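# Place assembled white housing upright on belt strip

## Task

Find the white housing that already has both its circuit board and its motor fitted. Stand it upright on the dark belt strip just behind the white rail. The board and motor must still be seated in it when you finish.

## Robot and tools

Robot: two arms, left_arm and right_arm, each with a parallel two-finger gripper. The name tells you which arm it is, not which side of an image it appears on. Each gripper's fingers point along its own +z axis and close along its y axis. end_effector_position is the spot between the finger pads, a little less than 1 cm behind the tips.

Frames: the scene frame has its origin at table height, midway between the nominal bases, with +z up and +x out over the table. left_arm is on the +y side. Every hand pose, target and wrist-camera pose an arm reports is in that arm's own base frame. Calibrated bases in the scene frame: left_arm at (-0.002, +0.277, +0.018) with quat_wxyz (1, 0, 0, -0.029); right_arm at (-0.021, -0.269, +0.042) with quat_wxyz (1, 0, 0, -0.001). Up is +z in both base frames. Fixed cameras and the table use the scene frame.

Row layout, shared by every tool: 16 numbers. The first 8 are left_arm's x, y, z (metres), qw, qx, qy, qz (w first) and opening. The next 8 are the same for right_arm. x, y, z and the quaternion are an absolute pose in that arm's base frame, not an offset. Opening runs from -1 (closed, 0 mm gap) to +1 (fully open, about 87 mm). Other points: +0.5 is about 69 mm, 0 about 43 mm, -0.5 about 18 mm. Both arms must always be filled in. For an arm that should hold still, repeat its last reported pose and its current opening, because a 0 is a real command. To keep a gripper's orientation, resend the same quaternion every time rather than copying back the drifted reading.

execute_actions(actions, cameras): actions is a list of actions, and each action is a table of up to 15 rows. Each row lasts one 1/30 s step. If a table has fewer than 15 rows, its last row is held to fill out the 15 steps. A target more than 0.6 m from the gripper along any of its axes gets that action refused for both arms. If the first action fails this check against the last reported state, the whole call is refused. Each step, the controller clips the command to within 100 mm and 20 degrees of the measured pose, so one action may fall short. Afterwards the arm heads to its Hand target, and you send the remainder yourself. An empty list returns the full state. cameras chooses the images: omitted, null or ["all"] gives all; [] gives none.

move(target, speed, blend, opening_speed, blocking, cameras): target is a single 16-number row or a list of up to 15 rows of absolute poses, with no 0.6 m limit. Each gripper follows a straight line from its Hand target and turns the shorter way. speed is in m/s, from 0.002 to 0.5 with default 0.25, and rotation is capped at twice that in rad/s. It can be one value or one per target. blend is a corner radius in metres for a list (default 0, which stops at each point). opening_speed is the rate of change of opening per second, at least 0.2. The first target's openings are sent at the start. Later targets' openings are sent only after all arms come to rest there. Paths do not avoid obstacles or the other arm. Grippers lag, stray and can overshoot speed, most of all when an arm is nearly straight. Steer paths clear of an arm's own base, since passing close can flip its shoulder posture. Moves are capped at 10 s. blocking=false returns after 0.5 s while the move carries on, and a new move replaces it. The result includes a move: line. done means within 10 mm and 2 degrees. off_target, moving, held and fault are the other outcomes. limits=paced means the command was clipped, and limits=held means steps were held back.

wait(seconds 0 to 10, cameras) lets the scene run. stop(cameras) brakes a running move. zoom_image(camera, region [x0, y0, x1, y1] in pixels, at most 504x504) enlarges the latest image from cam_high, cam_low, cam_left_wrist or cam_right_wrist. read_manual(section="licences") only returns licence text. finished_scene(scene) ends the scene for good. The housing must then stay upright on the strip with nothing holding it.

Results: the position, quaternion, joint positions, torques and grip_measured (on the opening scale) for each arm. Hand target is shown only while an arm is off its command. Tool commands, velocities and temperatures appear only when they are relevant. Calls that run actions include step readings. Images come from cam_high and cam_low (504x504) and from the two wrist cameras (896x504). The printed pose can be off by a few centimetres. Friction and gravity can leave the gripper low, short or tilted. Check after each move and correct it.

Gripping: close until the fingers touch, then command about 0.04 below that grip_measured reading for a firm hold. Use less for a lighter grip.

Avoid: dropping parts or releasing them while they move, fast impacts, and pressing far past contact. A target set well beyond a surface presses hard. Do not let the arms hit each other; the clearance check does not protect the grippers or wrist cameras from each other. Do not let anything leave the table. Avoid holding heavy loads or staying stretched out for long, since motors heat up. A MOTOR HOT line appears at 75 °C, the arm folds at 90 °C and goes limp at 100 °C. Move smoothly, and keep the housing level so the board and motor stay put.

Each tool is called after "Request:" as a command line: name --argument value for each argument, lists and objects as JSON in quotes; but a table of rows of numbers goes row by row, as --pt "numbers of a row", without its own name.

## Session

Request:
execute_actions --actions '[]'

Scene clock: 0.00 s.
left_arm: end_effector_position=(+0.3813, +0.0165, +0.0640) grip_measured=+1.000 end_effector_quat_wxyz=(+0.574, -0.058, +0.816, +0.031) | right_arm: end_effector_position=(+0.3776, -0.0334, +0.0729) grip_measured=+0.979 end_effector_quat_wxyz=(+0.644, +0.101, +0.754, -0.081)
Joint positions: left_arm=[-0.007 1.472 0.389 0.735 -0.123 -0.062 1] | right_arm=[0.041 1.597 0.266 1.167 0.295 0.057 0.99]
Joint velocities: within noise
Joint torques (N m): no reading
Heat: left arm: 51 °C; right arm: 42 °C.
Hand target: left_arm +0.3852, +0.0165, +0.0711; +0.583, -0.058, +0.810, +0.030 | right_arm +0.3810, -0.0333, +0.0805; +0.654, +0.102, +0.746, -0.079
Tool commands: left_gripper/opening=+1.0 right_gripper/opening=+1.0

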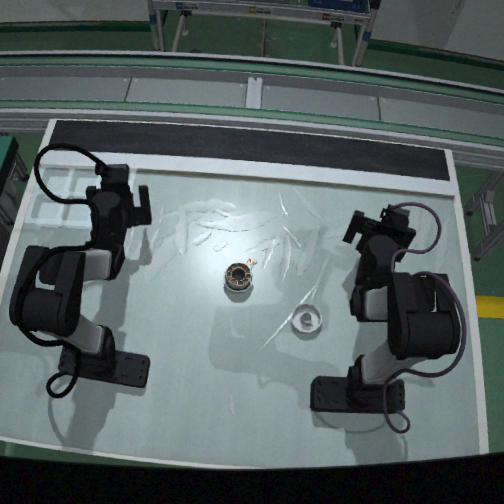

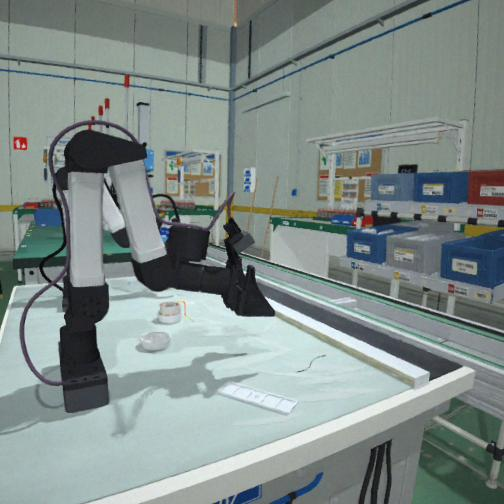

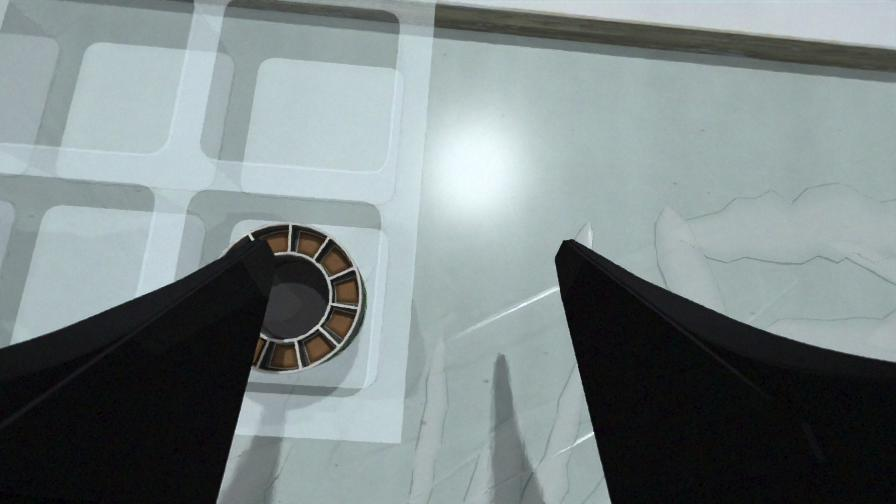

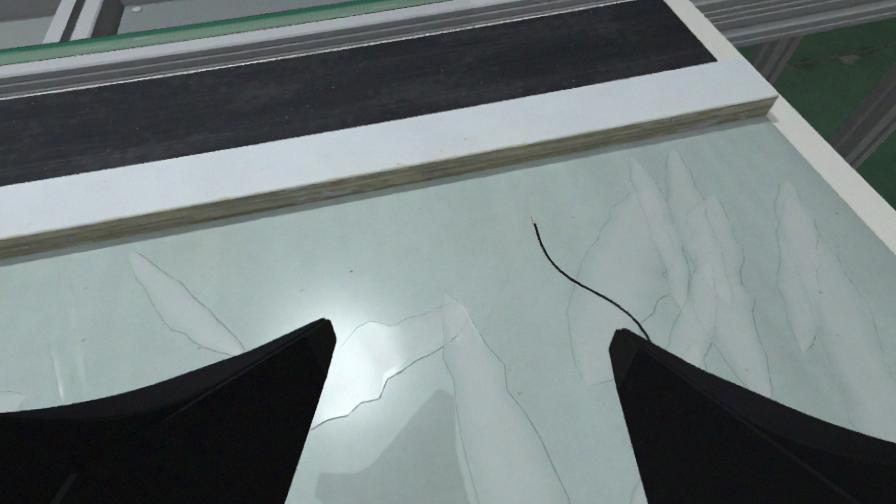

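Request:
zoom_image --camera "cam_high" --region '[200, 230, 340, 350]'

Request:
zoom_image --camera "cam_low" --region '[110, 270, 230, 370]'

Scaled by 3.600 from the camera's 504x504 image, which has a finer 720x720 frame.

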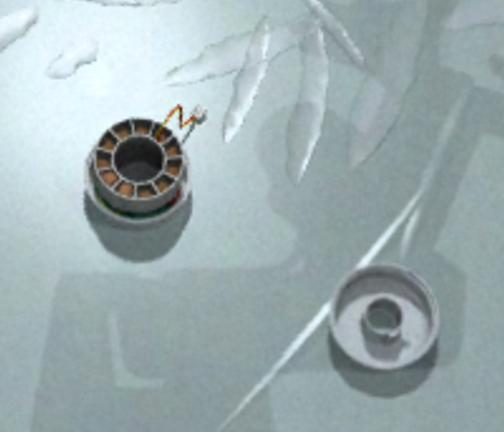

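Scaled by 4.200 from the camera's 504x504 image, which has a finer 720x720 frame.

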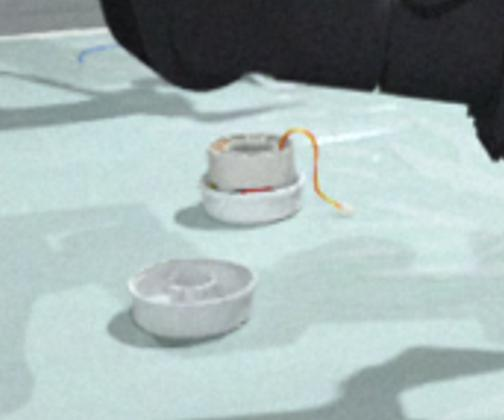

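Request:
move --target '[0.2273,-0.1975,0.14,0.3596,0.316,0.868,-0.1309,1,0.3776,-0.0334,0.0729,0.644,0.101,0.754,-0.081,1]'

Scene clock: 39.07 s.
left_arm: end_effector_position=(+0.2266, -0.1894, +0.1308) grip_measured=+1.000 end_effector_quat_wxyz=(+0.355, +0.316, +0.872, -0.117) | right_arm: end_effector_position=(+0.3773, -0.0334, +0.0719) grip_measured=+0.979 end_effector_quat_wxyz=(+0.643, +0.101, +0.755, -0.081)
Joint positions: left_arm=[-0.716 1.101 0.824 -0.529 -0.034 -0.007 1] | right_arm=[0.041 1.597 0.266 1.163 0.295 0.057 0.99]
Joint torques (N m): left_arm=[-0.75 -2.14 9.61 1.76 0.19 0] | right_arm=[-0.01 -3.84 4.55 1.7 0.04 0.03]
Hand target: left_arm +0.2272, -0.1973, +0.1400; +0.360, +0.316, +0.868, -0.131 | right_arm +0.3776, -0.0334, +0.0729; +0.644, +0.101, +0.754, -0.081
Off the commanded pose: left_arm 0.012 m, 2 deg | right_arm 0.001 m, 0 deg.
move: off_target (left_arm)
camera_calibration:
cam_left_wrist: T_world_to_cam=[[-0.622708, -0.781791, 0.032212, -0.0190556], [-0.750712, 0.608546, 0.257104, 0.254415], [-0.220604, 0.135919, -0.965847, 0.342347], [0, 0, 0, 1]]
cam_right_wrist: T_world_to_cam=[[-0.20445, -0.977601, -0.049972, 0.0548738], [-0.804948, 0.196953, -0.559704, 0.378455], [0.557009, -0.0742068, -0.827185, -0.0143936], [0, 0, 0, 1]]

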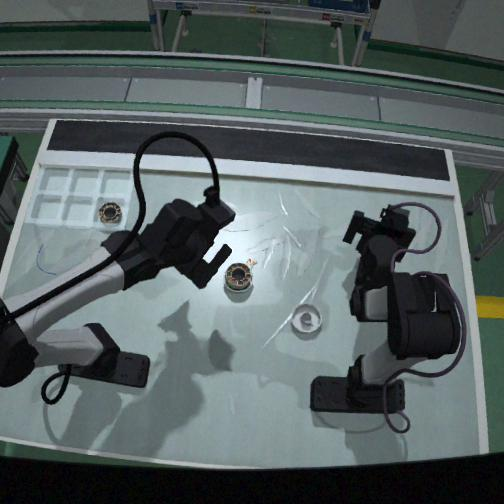

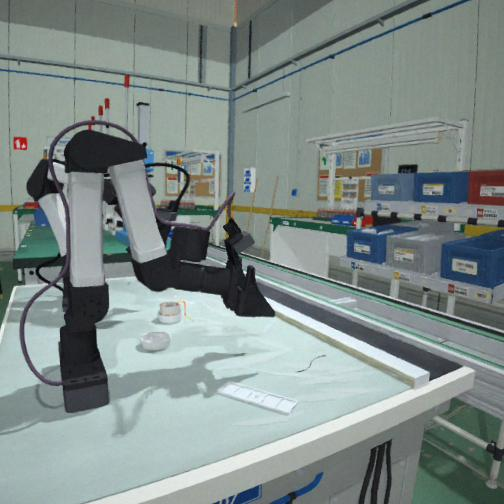

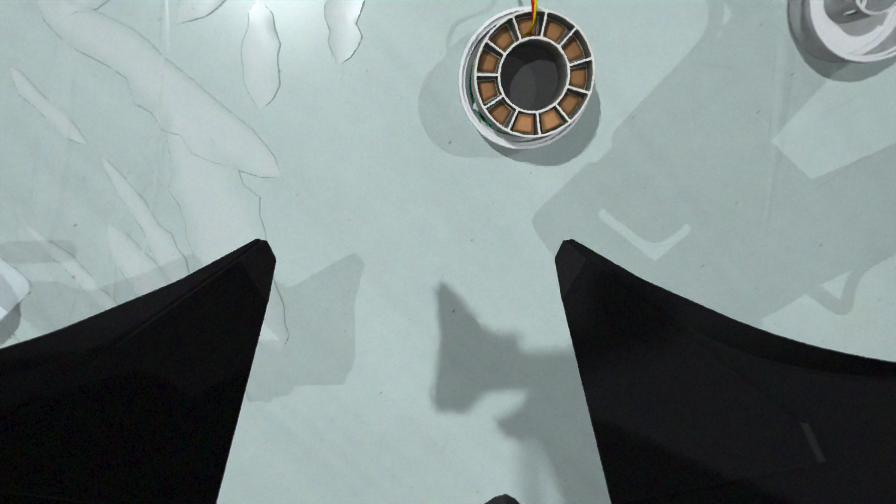

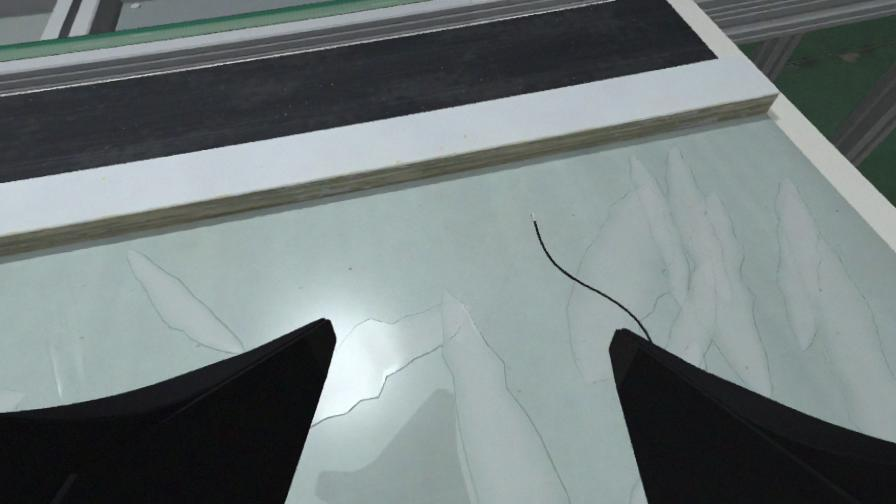

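Request:
move --target '[0.24,-0.2765,0.09,0.3596,0.316,0.868,-0.1309,1,0.3776,-0.0334,0.0729,0.644,0.101,0.754,-0.081,1]' --cameras '["cam_left_wrist","cam_high"]'

Scene clock: 73.00 s.
left_arm: end_effector_position=(+0.2333, -0.2680, +0.0804) grip_measured=+1.000 end_effector_quat_wxyz=(+0.343, +0.324, +0.872, -0.127) | right_arm: end_effector_position=(+0.3772, -0.0334, +0.0717) grip_measured=+0.979 end_effector_quat_wxyz=(+0.642, +0.101, +0.755, -0.081)
Joint positions: left_arm=[-0.903 1.415 0.842 -0.257 -0.131 -0.141 1] | right_arm=[0.041 1.597 0.266 1.162 0.295 0.057 0.99]
Joint torques (N m): left_arm=[-0.76 -3.92 9.09 1.92 -0.24 -0.02] | right_arm=[-0.02 -3.84 4.55 1.68 0.01 0.03]
Heat: left arm: 60 °C; right arm: 45 °C.
Hand target: left_arm +0.2397, -0.2761, +0.0902; +0.360, +0.316, +0.868, -0.131 | right_arm +0.3776, -0.0334, +0.0729; +0.644, +0.101, +0.754, -0.081
Off the commanded pose: left_arm 0.014 m, 2 deg | right_arm 0.001 m, 0 deg.
move: off_target (left_arm)
camera_calibration:
cam_left_wrist: T_world_to_cam=[[-0.639969, -0.766688, 0.0512706, -0.0681274], [-0.729693, 0.627287, 0.272138, 0.319199], [-0.240806, 0.136748, -0.960891, 0.310298], [0, 0, 0, 1]]
Images, in order: cam_high, cam_left_wrist.

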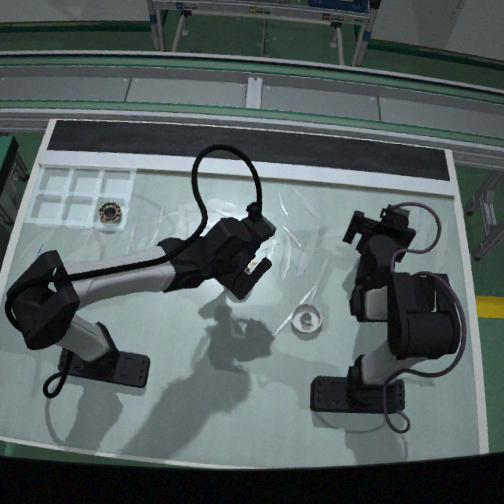

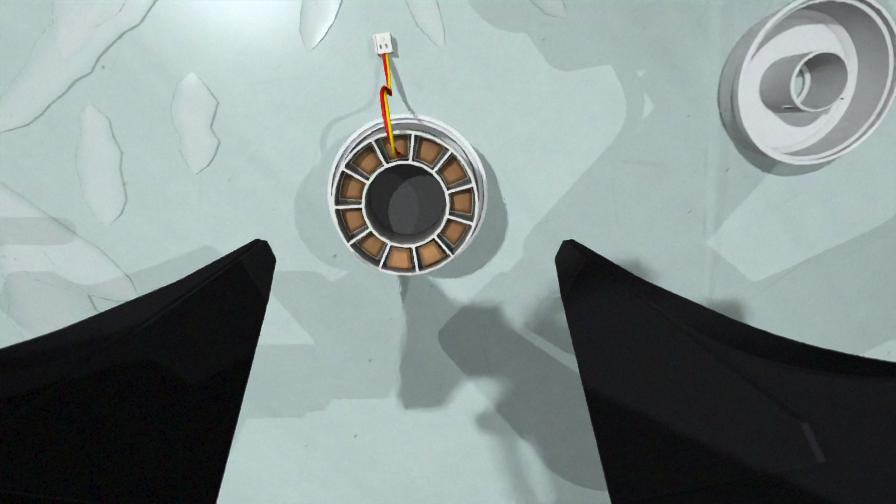

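Request:
move --target '[0.250,-0.274,0.048,0.3596,0.316,0.868,-0.1309,1,0.3776,-0.0334,0.0729,0.644,0.101,0.754,-0.081,1]' --speed 0.1 --cameras '["cam_left_wrist"]'

Scene clock: 81.97 s.
left_arm: end_effector_position=(+0.2471, -0.2739, +0.0485) grip_measured=+1.000 end_effector_quat_wxyz=(+0.357, +0.315, +0.870, -0.130) | right_arm: end_effector_position=(+0.3772, -0.0334, +0.0717) grip_measured=+0.979 end_effector_quat_wxyz=(+0.642, +0.101, +0.755, -0.081)
Joint positions: left_arm=[-0.884 1.509 0.768 -0.06 -0.132 -0.137 1] | right_arm=[0.041 1.597 0.266 1.162 0.295 0.057 0.99]
Joint torques (N m): left_arm=[0.76 -4.49 6.46 1.95 0.03 0.21] | right_arm=[-0.09 -3.84 4.53 1.69 0.01 0.04]
Hand target: left_arm +0.2499, -0.2740, +0.0480; +0.360, +0.316, +0.868, -0.131 | right_arm +0.3776, -0.0334, +0.0729; +0.644, +0.101, +0.754, -0.081
Off the commanded pose: left_arm 0.003 m, 0 deg | right_arm 0.001 m, 0 deg.
move: done
camera_calibration:
cam_left_wrist: T_world_to_cam=[[-0.628676, -0.775823, 0.0535304, -0.0676533], [-0.745123, 0.620642, 0.244122, 0.344999], [-0.222619, 0.113587, -0.968266, 0.27335], [0, 0, 0, 1]]
Images, in order: cam_left_wrist.

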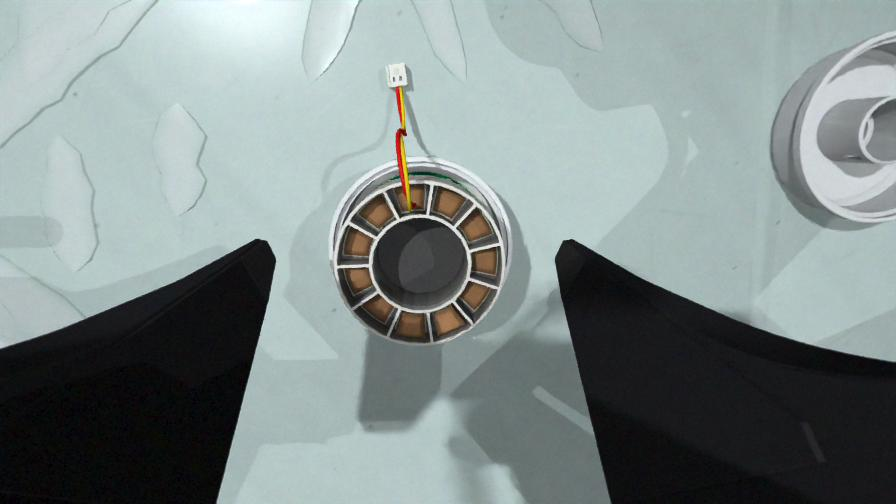

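Request:
move --pt "0.2435 -0.2685 0.03 0.3596 0.316 0.868 -0.1309 1 0.3776 -0.0334 0.0729 0.644 0.101 0.754 -0.081 1" --pt "0.2435 -0.2685 0.0 0.3596 0.316 0.868 -0.1309 1 0.3776 -0.0334 0.0729 0.644 0.101 0.754 -0.081 1" --speed 0.06

Request:
zoom_image --camera "cam_low" --region '[100, 230, 260, 390]'

Scene clock: 92.90 s.
left_arm: end_effector_position=(+0.2424, -0.2682, +0.0013) grip_measured=+1.000 end_effector_quat_wxyz=(+0.358, +0.315, +0.870, -0.130) | right_arm: end_effector_position=(+0.3772, -0.0334, +0.0717) grip_measured=+0.979 end_effector_quat_wxyz=(+0.642, +0.101, +0.755, -0.081)
Joint positions: left_arm=[-0.884 1.609 0.634 0.176 -0.132 -0.136 1] | right_arm=[0.041 1.597 0.266 1.162 0.295 0.057 0.99]
Joint torques (N m): left_arm=[0.24 -4.6 5.52 1.96 -0.01 0.15] | right_arm=[-0.05 -3.82 4.6 1.69 0.01 0.01]
Off the commanded pose: left_arm 0.002 m, 0 deg | right_arm 0.001 m, 0 deg.
move: done
camera_calibration:
cam_left_wrist: T_world_to_cam=[[-0.628973, -0.775569, 0.0537234, -0.0634785], [-0.745349, 0.621224, 0.241942, 0.34971], [-0.221017, 0.112132, -0.968802, 0.225128], [0, 0, 0, 1]]
cam_right_wrist: T_world_to_cam=[[-0.204488, -0.977602, -0.0497858, 0.0548507], [-0.805375, 0.196936, -0.559096, 0.378423], [0.556378, -0.0742325, -0.827607, -0.0142383], [0, 0, 0, 1]]

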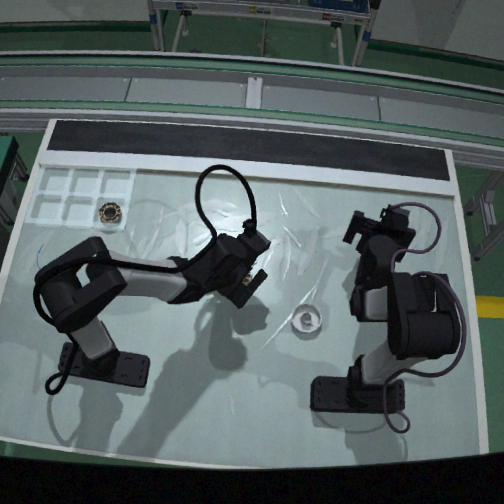

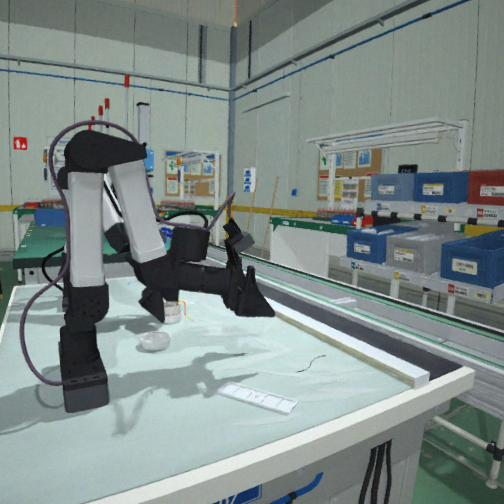

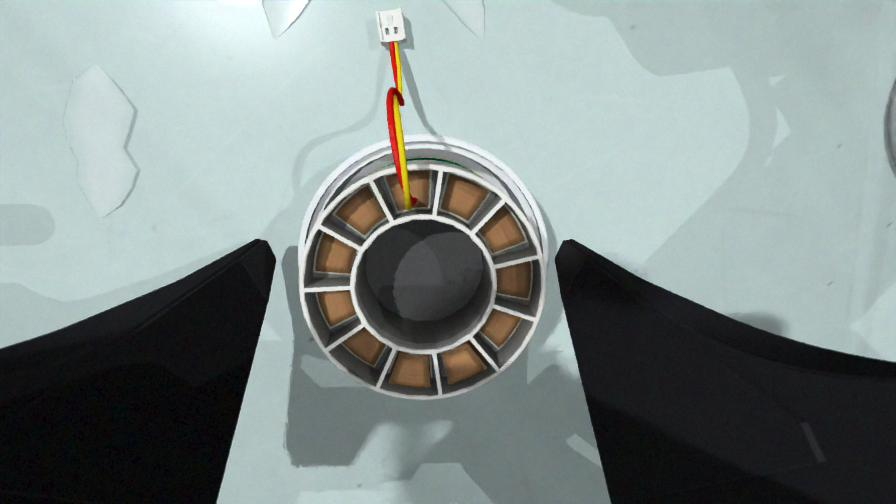

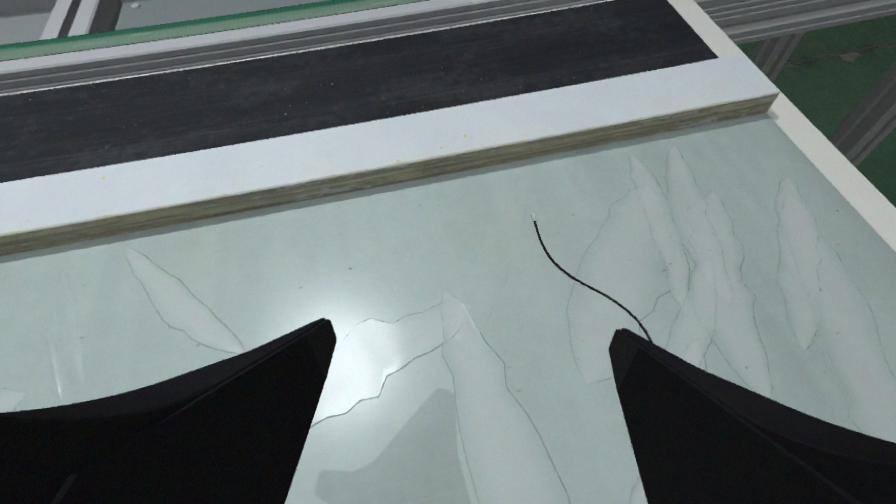

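Scaled by 3.150 from the camera's 504x504 image, which has a finer 720x720 frame.

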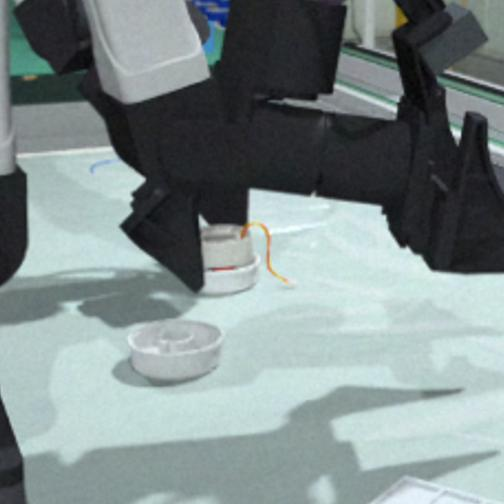

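Request:
move --target '[0.2435,-0.2685,0.0,0.3596,0.316,0.868,-0.1309,0.46,0.3776,-0.0334,0.0729,0.644,0.101,0.754,-0.081,1]' --opening_speed 0.4 --cameras '["cam_left_wrist"]'

Scene clock: 98.20 s.
left_arm: end_effector_position=(+0.2426, -0.2685, +0.0015) grip_measured=+0.477 end_effector_quat_wxyz=(+0.358, +0.314, +0.869, -0.131) | right_arm: end_effector_position=(+0.3772, -0.0334, +0.0717) grip_measured=+0.979 end_effector_quat_wxyz=(+0.642, +0.101, +0.755, -0.081)
Joint positions: left_arm=[-0.884 1.609 0.634 0.178 -0.132 -0.136 0.739] | right_arm=[0.041 1.597 0.266 1.162 0.295 0.057 0.99]
Joint torques (N m): left_arm=[0.16 -4.55 5.6 1.95 0 0.16] | right_arm=[-0.05 -3.75 4.51 1.68 0.01 0.04]
Off the commanded pose: left_arm 0.002 m, 0 deg | right_arm 0.001 m, 0 deg.
move: done
camera_calibration:
cam_left_wrist: T_world_to_cam=[[-0.629025, -0.775505, 0.0540303, -0.0635246], [-0.745582, 0.621509, 0.240487, 0.350093], [-0.220079, 0.110988, -0.969147, 0.224878], [0, 0, 0, 1]]
Images, in order: cam_left_wrist.

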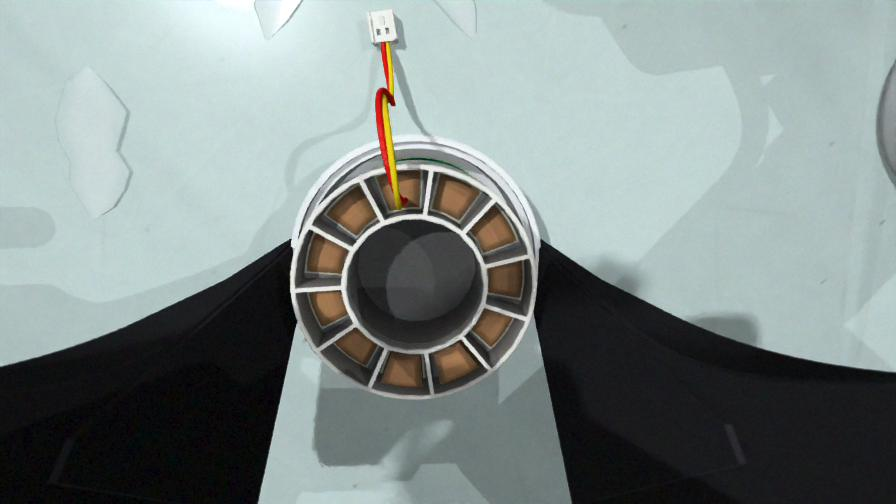

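Request:
move --pt "0.2435 -0.2685 0.12 0.3596 0.316 0.868 -0.1309 0.43 0.3776 -0.0334 0.0729 0.644 0.101 0.754 -0.081 1" --pt "0.48 -0.08 0.15 0.3813 0.0805 0.9204 -0.0334 0.43 0.3776 -0.0334 0.0729 0.644 0.101 0.754 -0.081 1" --speed '[0.1,0.15]' --opening_speed 0.3

Scene clock: 109.57 s.
left_arm: end_effector_position=(+0.4681, -0.0767, +0.1346) grip_measured=+0.477 end_effector_quat_wxyz=(+0.359, +0.077, +0.930, -0.026) | right_arm: end_effector_position=(+0.3772, -0.0334, +0.0717) grip_measured=+0.979 end_effector_quat_wxyz=(+0.642, +0.101, +0.755, -0.081)
Joint positions: left_arm=[-0.165 1.825 1.5 -0.509 -0.007 0.003 0.739] | right_arm=[0.041 1.597 0.266 1.162 0.295 0.057 0.99]
Joint torques (N m): left_arm=[0.23 -7.66 10.25 1.93 0.2 0.16] | right_arm=[-0.05 -3.78 4.53 1.68 0.03 0.01]
Hand target: left_arm +0.4792, -0.0798, +0.1502; +0.381, +0.081, +0.920, -0.033 | right_arm +0.3776, -0.0334, +0.0729; +0.644, +0.101, +0.754, -0.081
Off the commanded pose: left_arm 0.020 m, 3 deg | right_arm 0.001 m, 0 deg.
move: off_target (left_arm)
camera_calibration:
cam_left_wrist: T_world_to_cam=[[-0.146035, -0.988261, 0.0448878, -0.0213489], [-0.946139, 0.152776, 0.285447, 0.418915], [-0.288953, -0.000784919, -0.957343, 0.404331], [0, 0, 0, 1]]
cam_right_wrist: T_world_to_cam=[[-0.204488, -0.977602, -0.0497858, 0.0548507], [-0.805375, 0.196936, -0.559096, 0.378423], [0.556378, -0.0742325, -0.827607, -0.0142383], [0, 0, 0, 1]]

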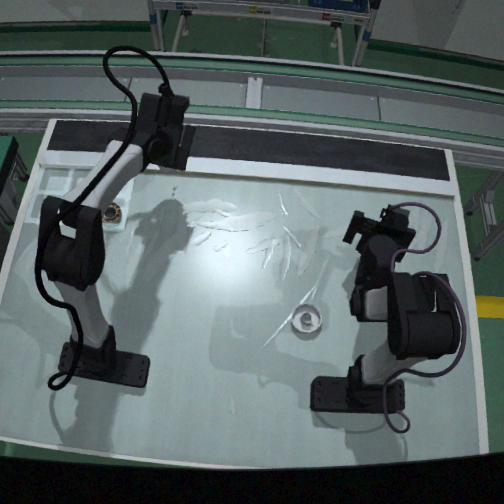

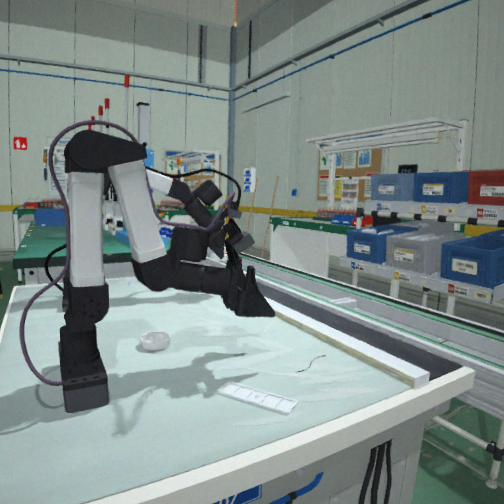

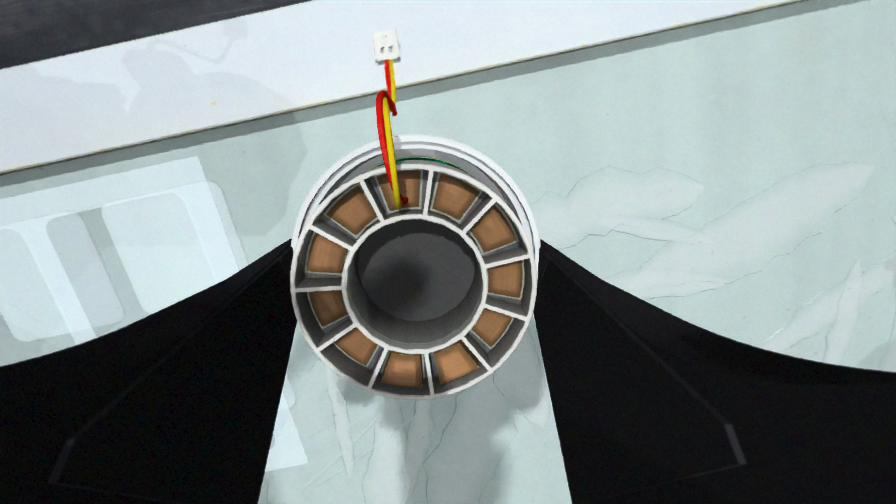

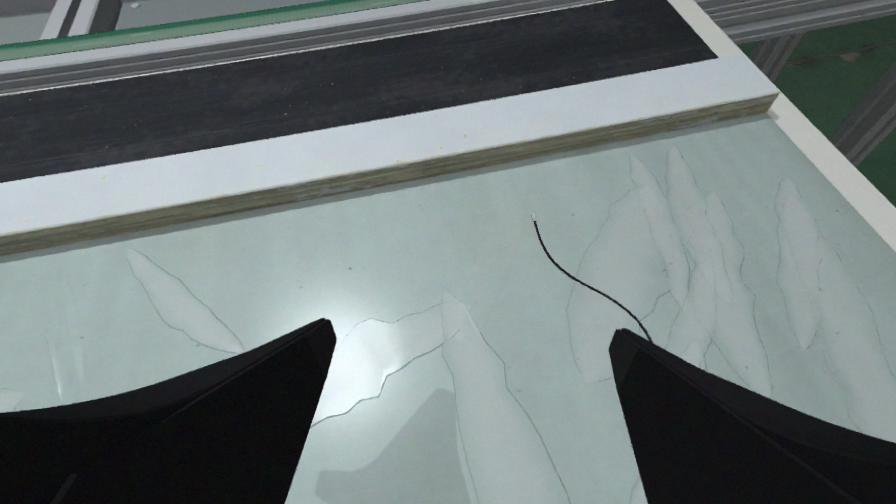

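Request:
move --target '[0.58,-0.08,0.13,0.3813,0.0805,0.9204,-0.0334,0.43,0.3776,-0.0334,0.0729,0.644,0.101,0.754,-0.081,1]' --speed 0.12 --cameras '["cam_left_wrist","cam_low"]'

Request:
zoom_image --camera "cam_low" --region '[200, 170, 440, 400]'

Scene clock: 123.20 s.
left_arm: end_effector_position=(+0.5689, -0.0801, +0.1141) grip_measured=+0.477 end_effector_quat_wxyz=(+0.358, +0.077, +0.930, -0.027) | right_arm: end_effector_position=(+0.3772, -0.0334, +0.0717) grip_measured=+0.979 end_effector_quat_wxyz=(+0.642, +0.101, +0.755, -0.081)
Joint positions: left_arm=[-0.137 2.251 2.043 -0.628 0.013 0.022 0.739] | right_arm=[0.041 1.597 0.266 1.162 0.295 0.057 0.99]
Joint torques (N m): left_arm=[0.75 -10.52 10.25 1.92 0.22 0.22] | right_arm=[-0.02 -3.82 4.49 1.68 0 0.03]
Hand target: left_arm +0.5793, -0.0798, +0.1301; +0.382, +0.081, +0.920, -0.033 | right_arm +0.3776, -0.0334, +0.0729; +0.644, +0.101, +0.754, -0.081
Off the commanded pose: left_arm 0.019 m, 3 deg | right_arm 0.001 m, 0 deg.
move: off_target (left_arm)
camera_calibration:
cam_left_wrist: T_world_to_cam=[[-0.146132, -0.988157, 0.0468197, -0.00918392], [-0.945837, 0.153429, 0.286098, 0.520424], [-0.289893, -0.0024757, -0.957056, 0.414209], [0, 0, 0, 1]]
Images, in order: cam_low, cam_left_wrist.

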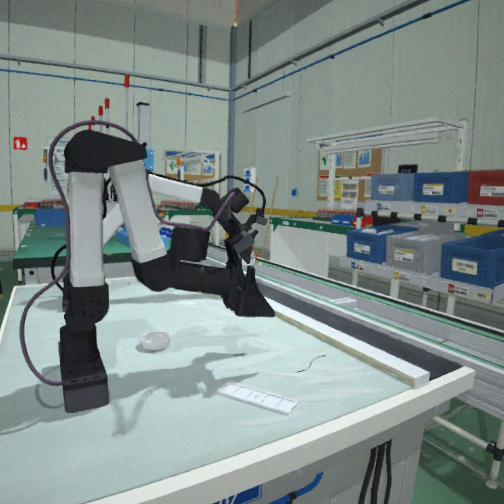

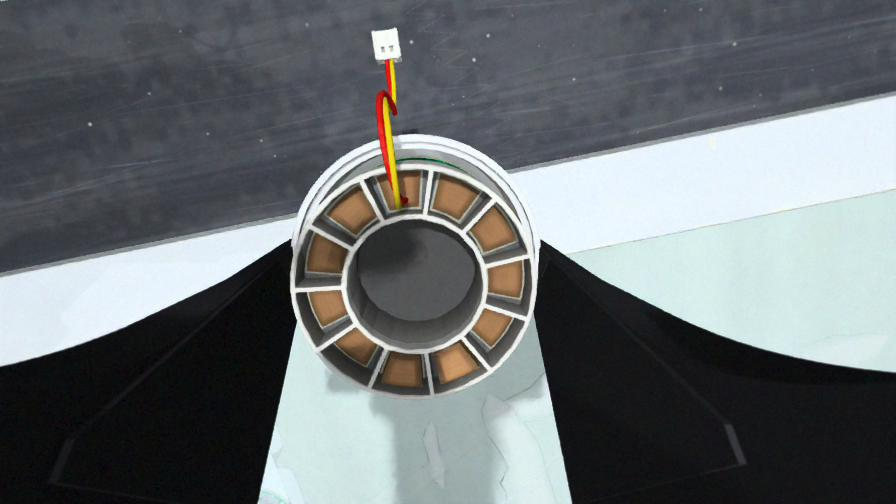

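Scaled by 2.100 from the camera's 504x504 image, which has a finer 720x720 frame.

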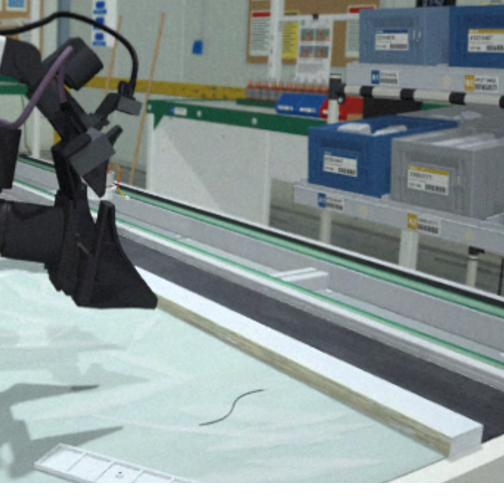

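Request:
move --pt "0.628 -0.08 0.13 0.4052 0.0796 0.91 -0.0354 0.43 0.3776 -0.0334 0.0729 0.644 0.101 0.754 -0.081 1" --pt "0.628 -0.08 0.06 0.4052 0.0796 0.91 -0.0354 0.43 0.3776 -0.0334 0.0729 0.644 0.101 0.754 -0.081 1" --speed 0.08 --cameras '["cam_left_wrist","cam_low"]'

Request:
zoom_image --camera "cam_low" --region '[200, 200, 300, 300]'

Scene clock: 136.50 s.
left_arm: end_effector_position=(+0.6193, -0.0812, +0.0481) grip_measured=+0.477 end_effector_quat_wxyz=(+0.384, +0.076, +0.920, -0.030) | right_arm: end_effector_position=(+0.3772, -0.0334, +0.0717) grip_measured=+0.979 end_effector_quat_wxyz=(+0.642, +0.101, +0.755, -0.081)
Joint positions: left_arm=[-0.125 2.464 2.122 -0.438 0.024 0.029 0.739] | right_arm=[0.041 1.597 0.266 1.162 0.295 0.057 0.99]
Joint torques (N m): left_arm=[0.79 -12.56 7.53 2.2 0.21 0.2] | right_arm=[-0.09 -3.73 4.59 1.68 0.02 0.02]
Hand target: left_arm +0.6275, -0.0799, +0.0603; +0.405, +0.080, +0.910, -0.035 | right_arm +0.3776, -0.0334, +0.0729; +0.644, +0.101, +0.754, -0.081
Off the commanded pose: left_arm 0.015 m, 3 deg | right_arm 0.001 m, 0 deg.
move: off_target (left_arm)
camera_calibration:
cam_left_wrist: T_world_to_cam=[[-0.149526, -0.987564, 0.0485809, 0.00225956], [-0.959878, 0.156772, 0.232499, 0.598754], [-0.237224, -0.0118671, -0.971383, 0.3329], [0, 0, 0, 1]]
Images, in order: cam_low, cam_left_wrist.

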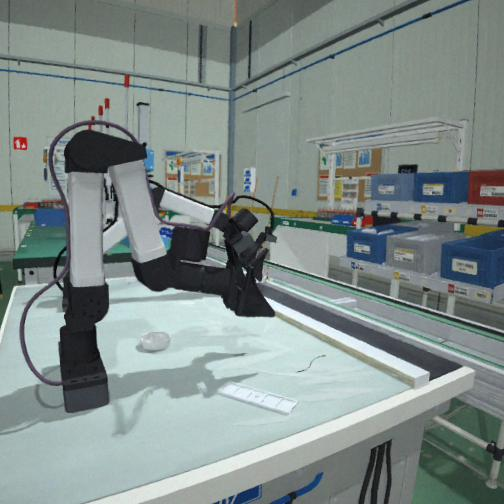

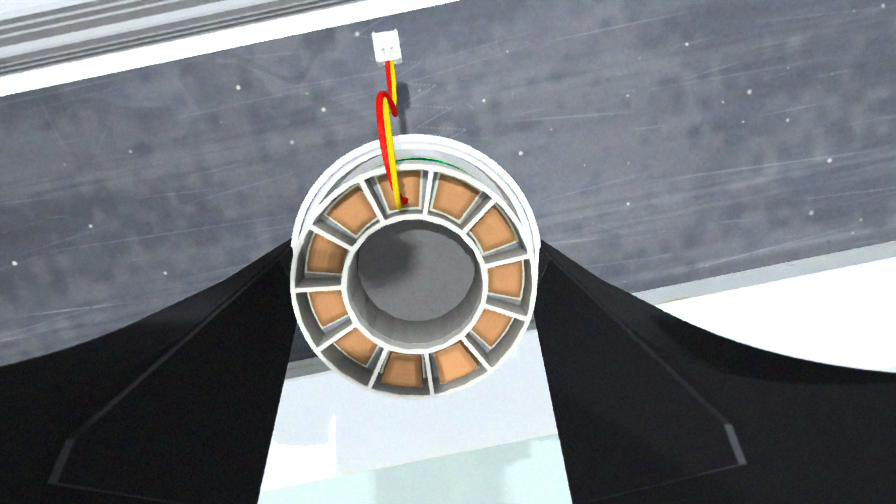

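Scaled by 5.040 from the camera's 504x504 image, which has a finer 720x720 frame.

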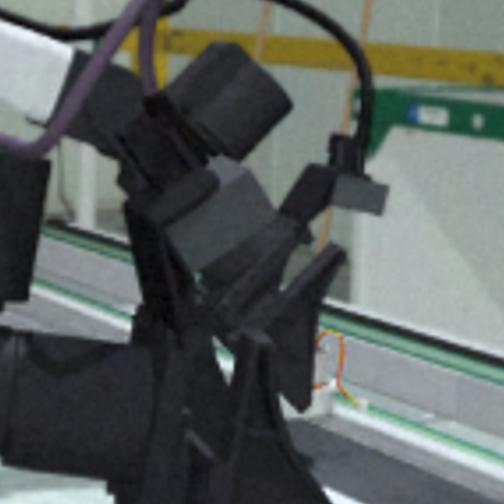

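Request:
move --target '[0.628,-0.08,0.026,0.4052,0.0796,0.91,-0.0354,0.43,0.3776,-0.0334,0.0729,0.644,0.101,0.754,-0.081,1]' --speed 0.05 --cameras '["cam_left_wrist","cam_low"]'

Request:
move --target '[0.628,-0.08,0.019,0.4052,0.0796,0.91,-0.0354,0.43,0.3776,-0.0334,0.0729,0.644,0.101,0.754,-0.081,1]' --speed 0.03 --cameras '["cam_left_wrist"]'

Scene clock: 144.23 s.
Off the commanded pose: left_arm 0.010 m, 2 deg | right_arm 0.001 m, 0 deg.
move: done
camera_calibration:
cam_left_wrist: T_world_to_cam=[[-0.15029, -0.987447, 0.0485884, 0.00405046], [-0.962153, 0.157387, 0.222467, 0.607689], [-0.227321, -0.0133149, -0.973729, 0.29979], [0, 0, 0, 1]]
Images, in order: cam_low, cam_left_wrist.

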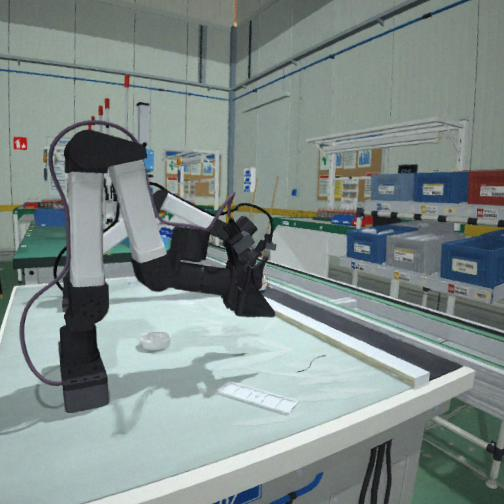

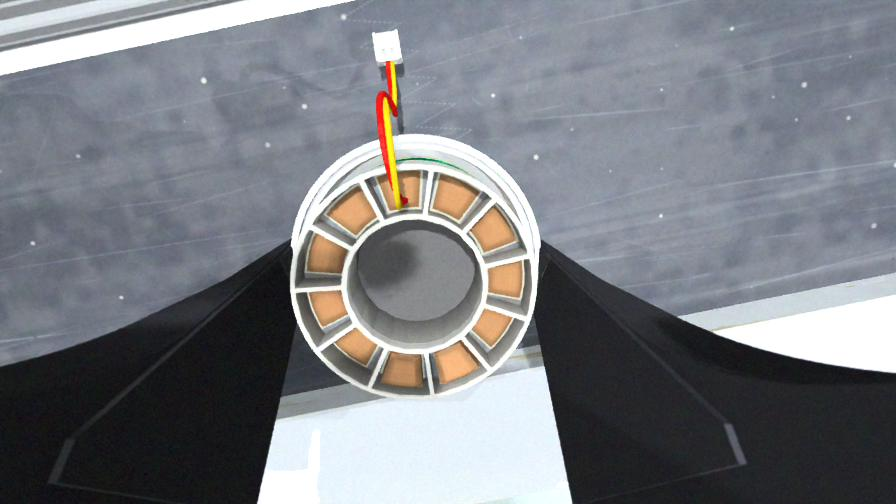

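Scene clock: 145.23 s.
left_arm: end_effector_position=(+0.6208, -0.0815, +0.0150) grip_measured=+0.477 end_effector_quat_wxyz=(+0.390, +0.076, +0.917, -0.030) | right_arm: end_effector_position=(+0.3772, -0.0334, +0.0717) grip_measured=+0.979 end_effector_quat_wxyz=(+0.642, +0.101, +0.755, -0.081)
Joint positions: left_arm=[-0.125 2.487 2.022 -0.301 0.025 0.029 0.739] | right_arm=[0.041 1.597 0.266 1.162 0.295 0.057 0.99]
Joint torques (N m): left_arm=[0.77 -11.71 7.21 2.21 0.22 0.2] | right_arm=[-0.09 -3.74 4.63 1.69 0.03 0.02]
Hand target: left_arm +0.6277, -0.0800, +0.0192; +0.405, +0.080, +0.910, -0.035 | right_arm +0.3776, -0.0334, +0.0729; +0.644, +0.101, +0.754, -0.081
Off the commanded pose: left_arm 0.008 m, 2 deg | right_arm 0.001 m, 0 deg.
move: done
camera_calibration:
cam_left_wrist: T_world_to_cam=[[-0.150744, -0.98737, 0.0487548, 0.00453644], [-0.962937, 0.157814, 0.218739, 0.610102], [-0.22367, -0.0139743, -0.974565, 0.292641], [0, 0, 0, 1]]
Images, in order: cam_left_wrist.

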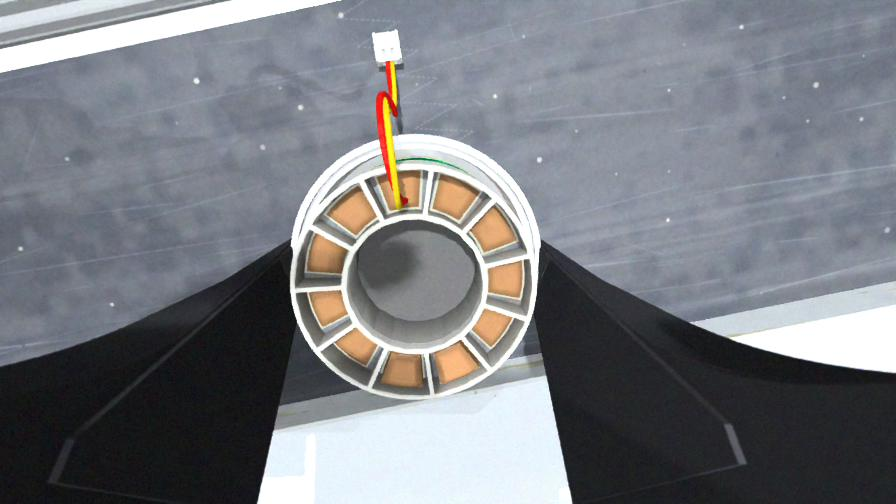

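Request:
move --target '[0.628,-0.08,0.013,0.3972,0.0799,0.9136,-0.0347,0.43,0.3776,-0.0334,0.0729,0.644,0.101,0.754,-0.081,1]' --speed 0.03 --cameras '["cam_left_wrist"]'

Request:
move --target '[0.628,-0.08,0.008,0.3972,0.0799,0.9136,-0.0347,0.43,0.3776,-0.0334,0.0729,0.644,0.101,0.754,-0.081,1]' --speed 0.03 --cameras '["cam_left_wrist"]'

Scene clock: 150.77 s.
Off the commanded pose: left_arm 0.009 m, 1 deg | right_arm 0.001 m, 0 deg.
move: done
camera_calibration:
cam_left_wrist: T_world_to_cam=[[-0.150374, -0.987417, 0.0489517, 0.00454464], [-0.961253, 0.157602, 0.226172, 0.609532], [-0.231041, -0.0130446, -0.972857, 0.291953], [0, 0, 0, 1]]
Images, in order: cam_left_wrist.

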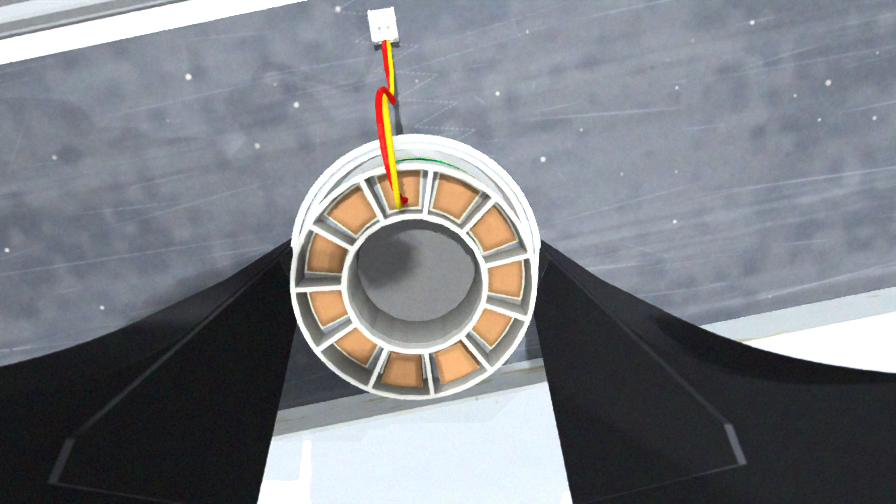

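Scene clock: 151.57 s.
left_arm: end_effector_position=(+0.6221, -0.0818, +0.0093) grip_measured=+0.477 end_effector_quat_wxyz=(+0.390, +0.076, +0.917, -0.031) | right_arm: end_effector_position=(+0.3772, -0.0334, +0.0717) grip_measured=+0.979 end_effector_quat_wxyz=(+0.642, +0.101, +0.755, -0.081)
Joint positions: left_arm=[-0.125 2.499 2.022 -0.289 0.026 0.029 0.739] | right_arm=[0.041 1.597 0.266 1.162 0.295 0.057 0.99]
Joint torques (N m): left_arm=[0.77 -10.55 8.36 2.01 0.2 0.18] | right_arm=[-0.03 -3.84 4.53 1.67 0.01 0.02]
Hand target: left_arm +0.6278, -0.0799, +0.0080; +0.397, +0.080, +0.914, -0.034 | right_arm +0.3776, -0.0334, +0.0729; +0.644, +0.101, +0.754, -0.081
Off the commanded pose: left_arm 0.006 m, 1 deg | right_arm 0.001 m, 0 deg.
move: done
camera_calibration:
cam_left_wrist: T_world_to_cam=[[-0.151283, -0.987261, 0.049283, 0.00505532], [-0.962836, 0.158459, 0.21872, 0.612598], [-0.223743, -0.0143628, -0.974542, 0.287338], [0, 0, 0, 1]]
Images, in order: cam_left_wrist.

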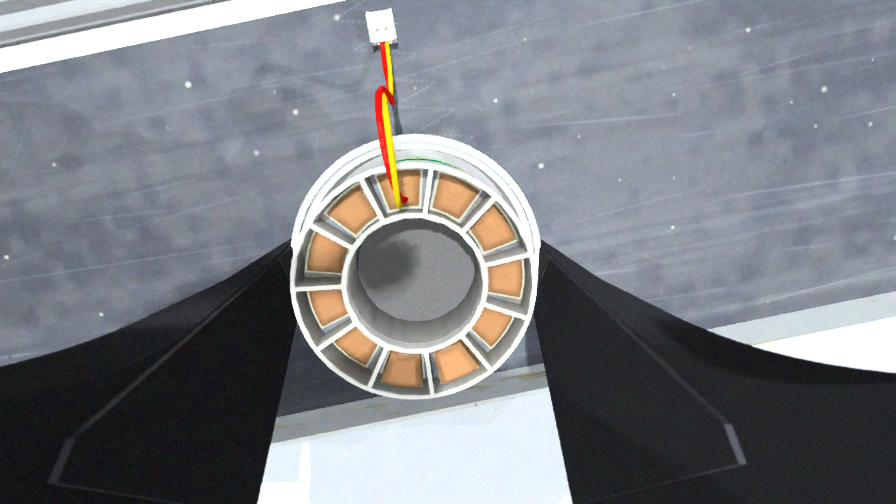

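Request:
move --target '[0.628,-0.08,0.002,0.3972,0.0799,0.9136,-0.0347,0.43,0.3776,-0.0334,0.0729,0.644,0.101,0.754,-0.081,1]' --speed 0.03 --cameras '["cam_left_wrist"]'

Scene clock: 155.20 s.
left_arm: end_effector_position=(+0.6256, -0.0826, +0.0094) grip_measured=+0.477 end_effector_quat_wxyz=(+0.397, +0.076, +0.914, -0.032) | right_arm: end_effector_position=(+0.3772, -0.0334, +0.0717) grip_measured=+0.979 end_effector_quat_wxyz=(+0.642, +0.101, +0.755, -0.081)
Joint positions: left_arm=[-0.125 2.504 2.022 -0.268 0.028 0.029 0.739] | right_arm=[0.041 1.597 0.266 1.162 0.295 0.057 0.99]
Joint torques (N m): left_arm=[0.7 -10.39 7.47 1.99 0.19 0.17] | right_arm=[-0.09 -3.82 4.57 1.69 0.03 0.04]
Hand target: left_arm +0.6278, -0.0800, +0.0022; +0.397, +0.080, +0.914, -0.035 | right_arm +0.3776, -0.0334, +0.0729; +0.644, +0.101, +0.754, -0.081
Off the commanded pose: left_arm 0.008 m, 1 deg | right_arm 0.001 m, 0 deg.
move: done
camera_calibration:
cam_left_wrist: T_world_to_cam=[[-0.153394, -0.986891, 0.0501716, 0.0061554], [-0.965778, 0.160472, 0.203767, 0.618214], [-0.209147, -0.0171979, -0.977733, 0.278836], [0, 0, 0, 1]]
Images, in order: cam_left_wrist.

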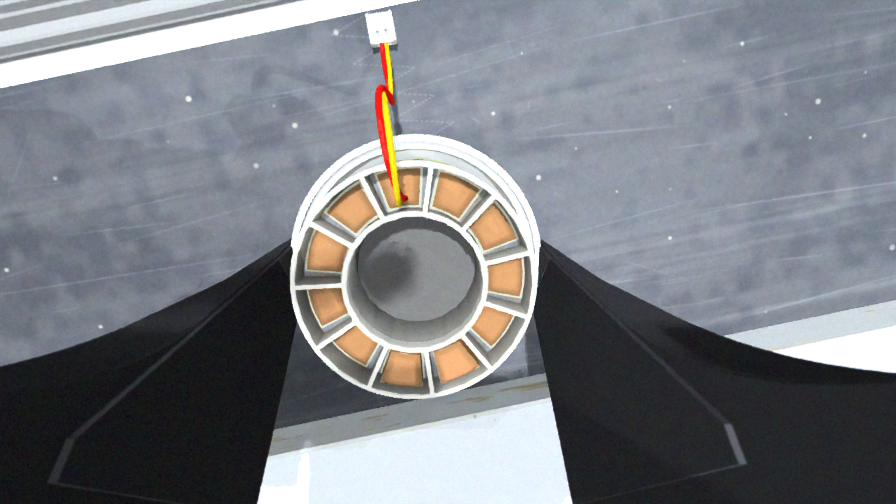

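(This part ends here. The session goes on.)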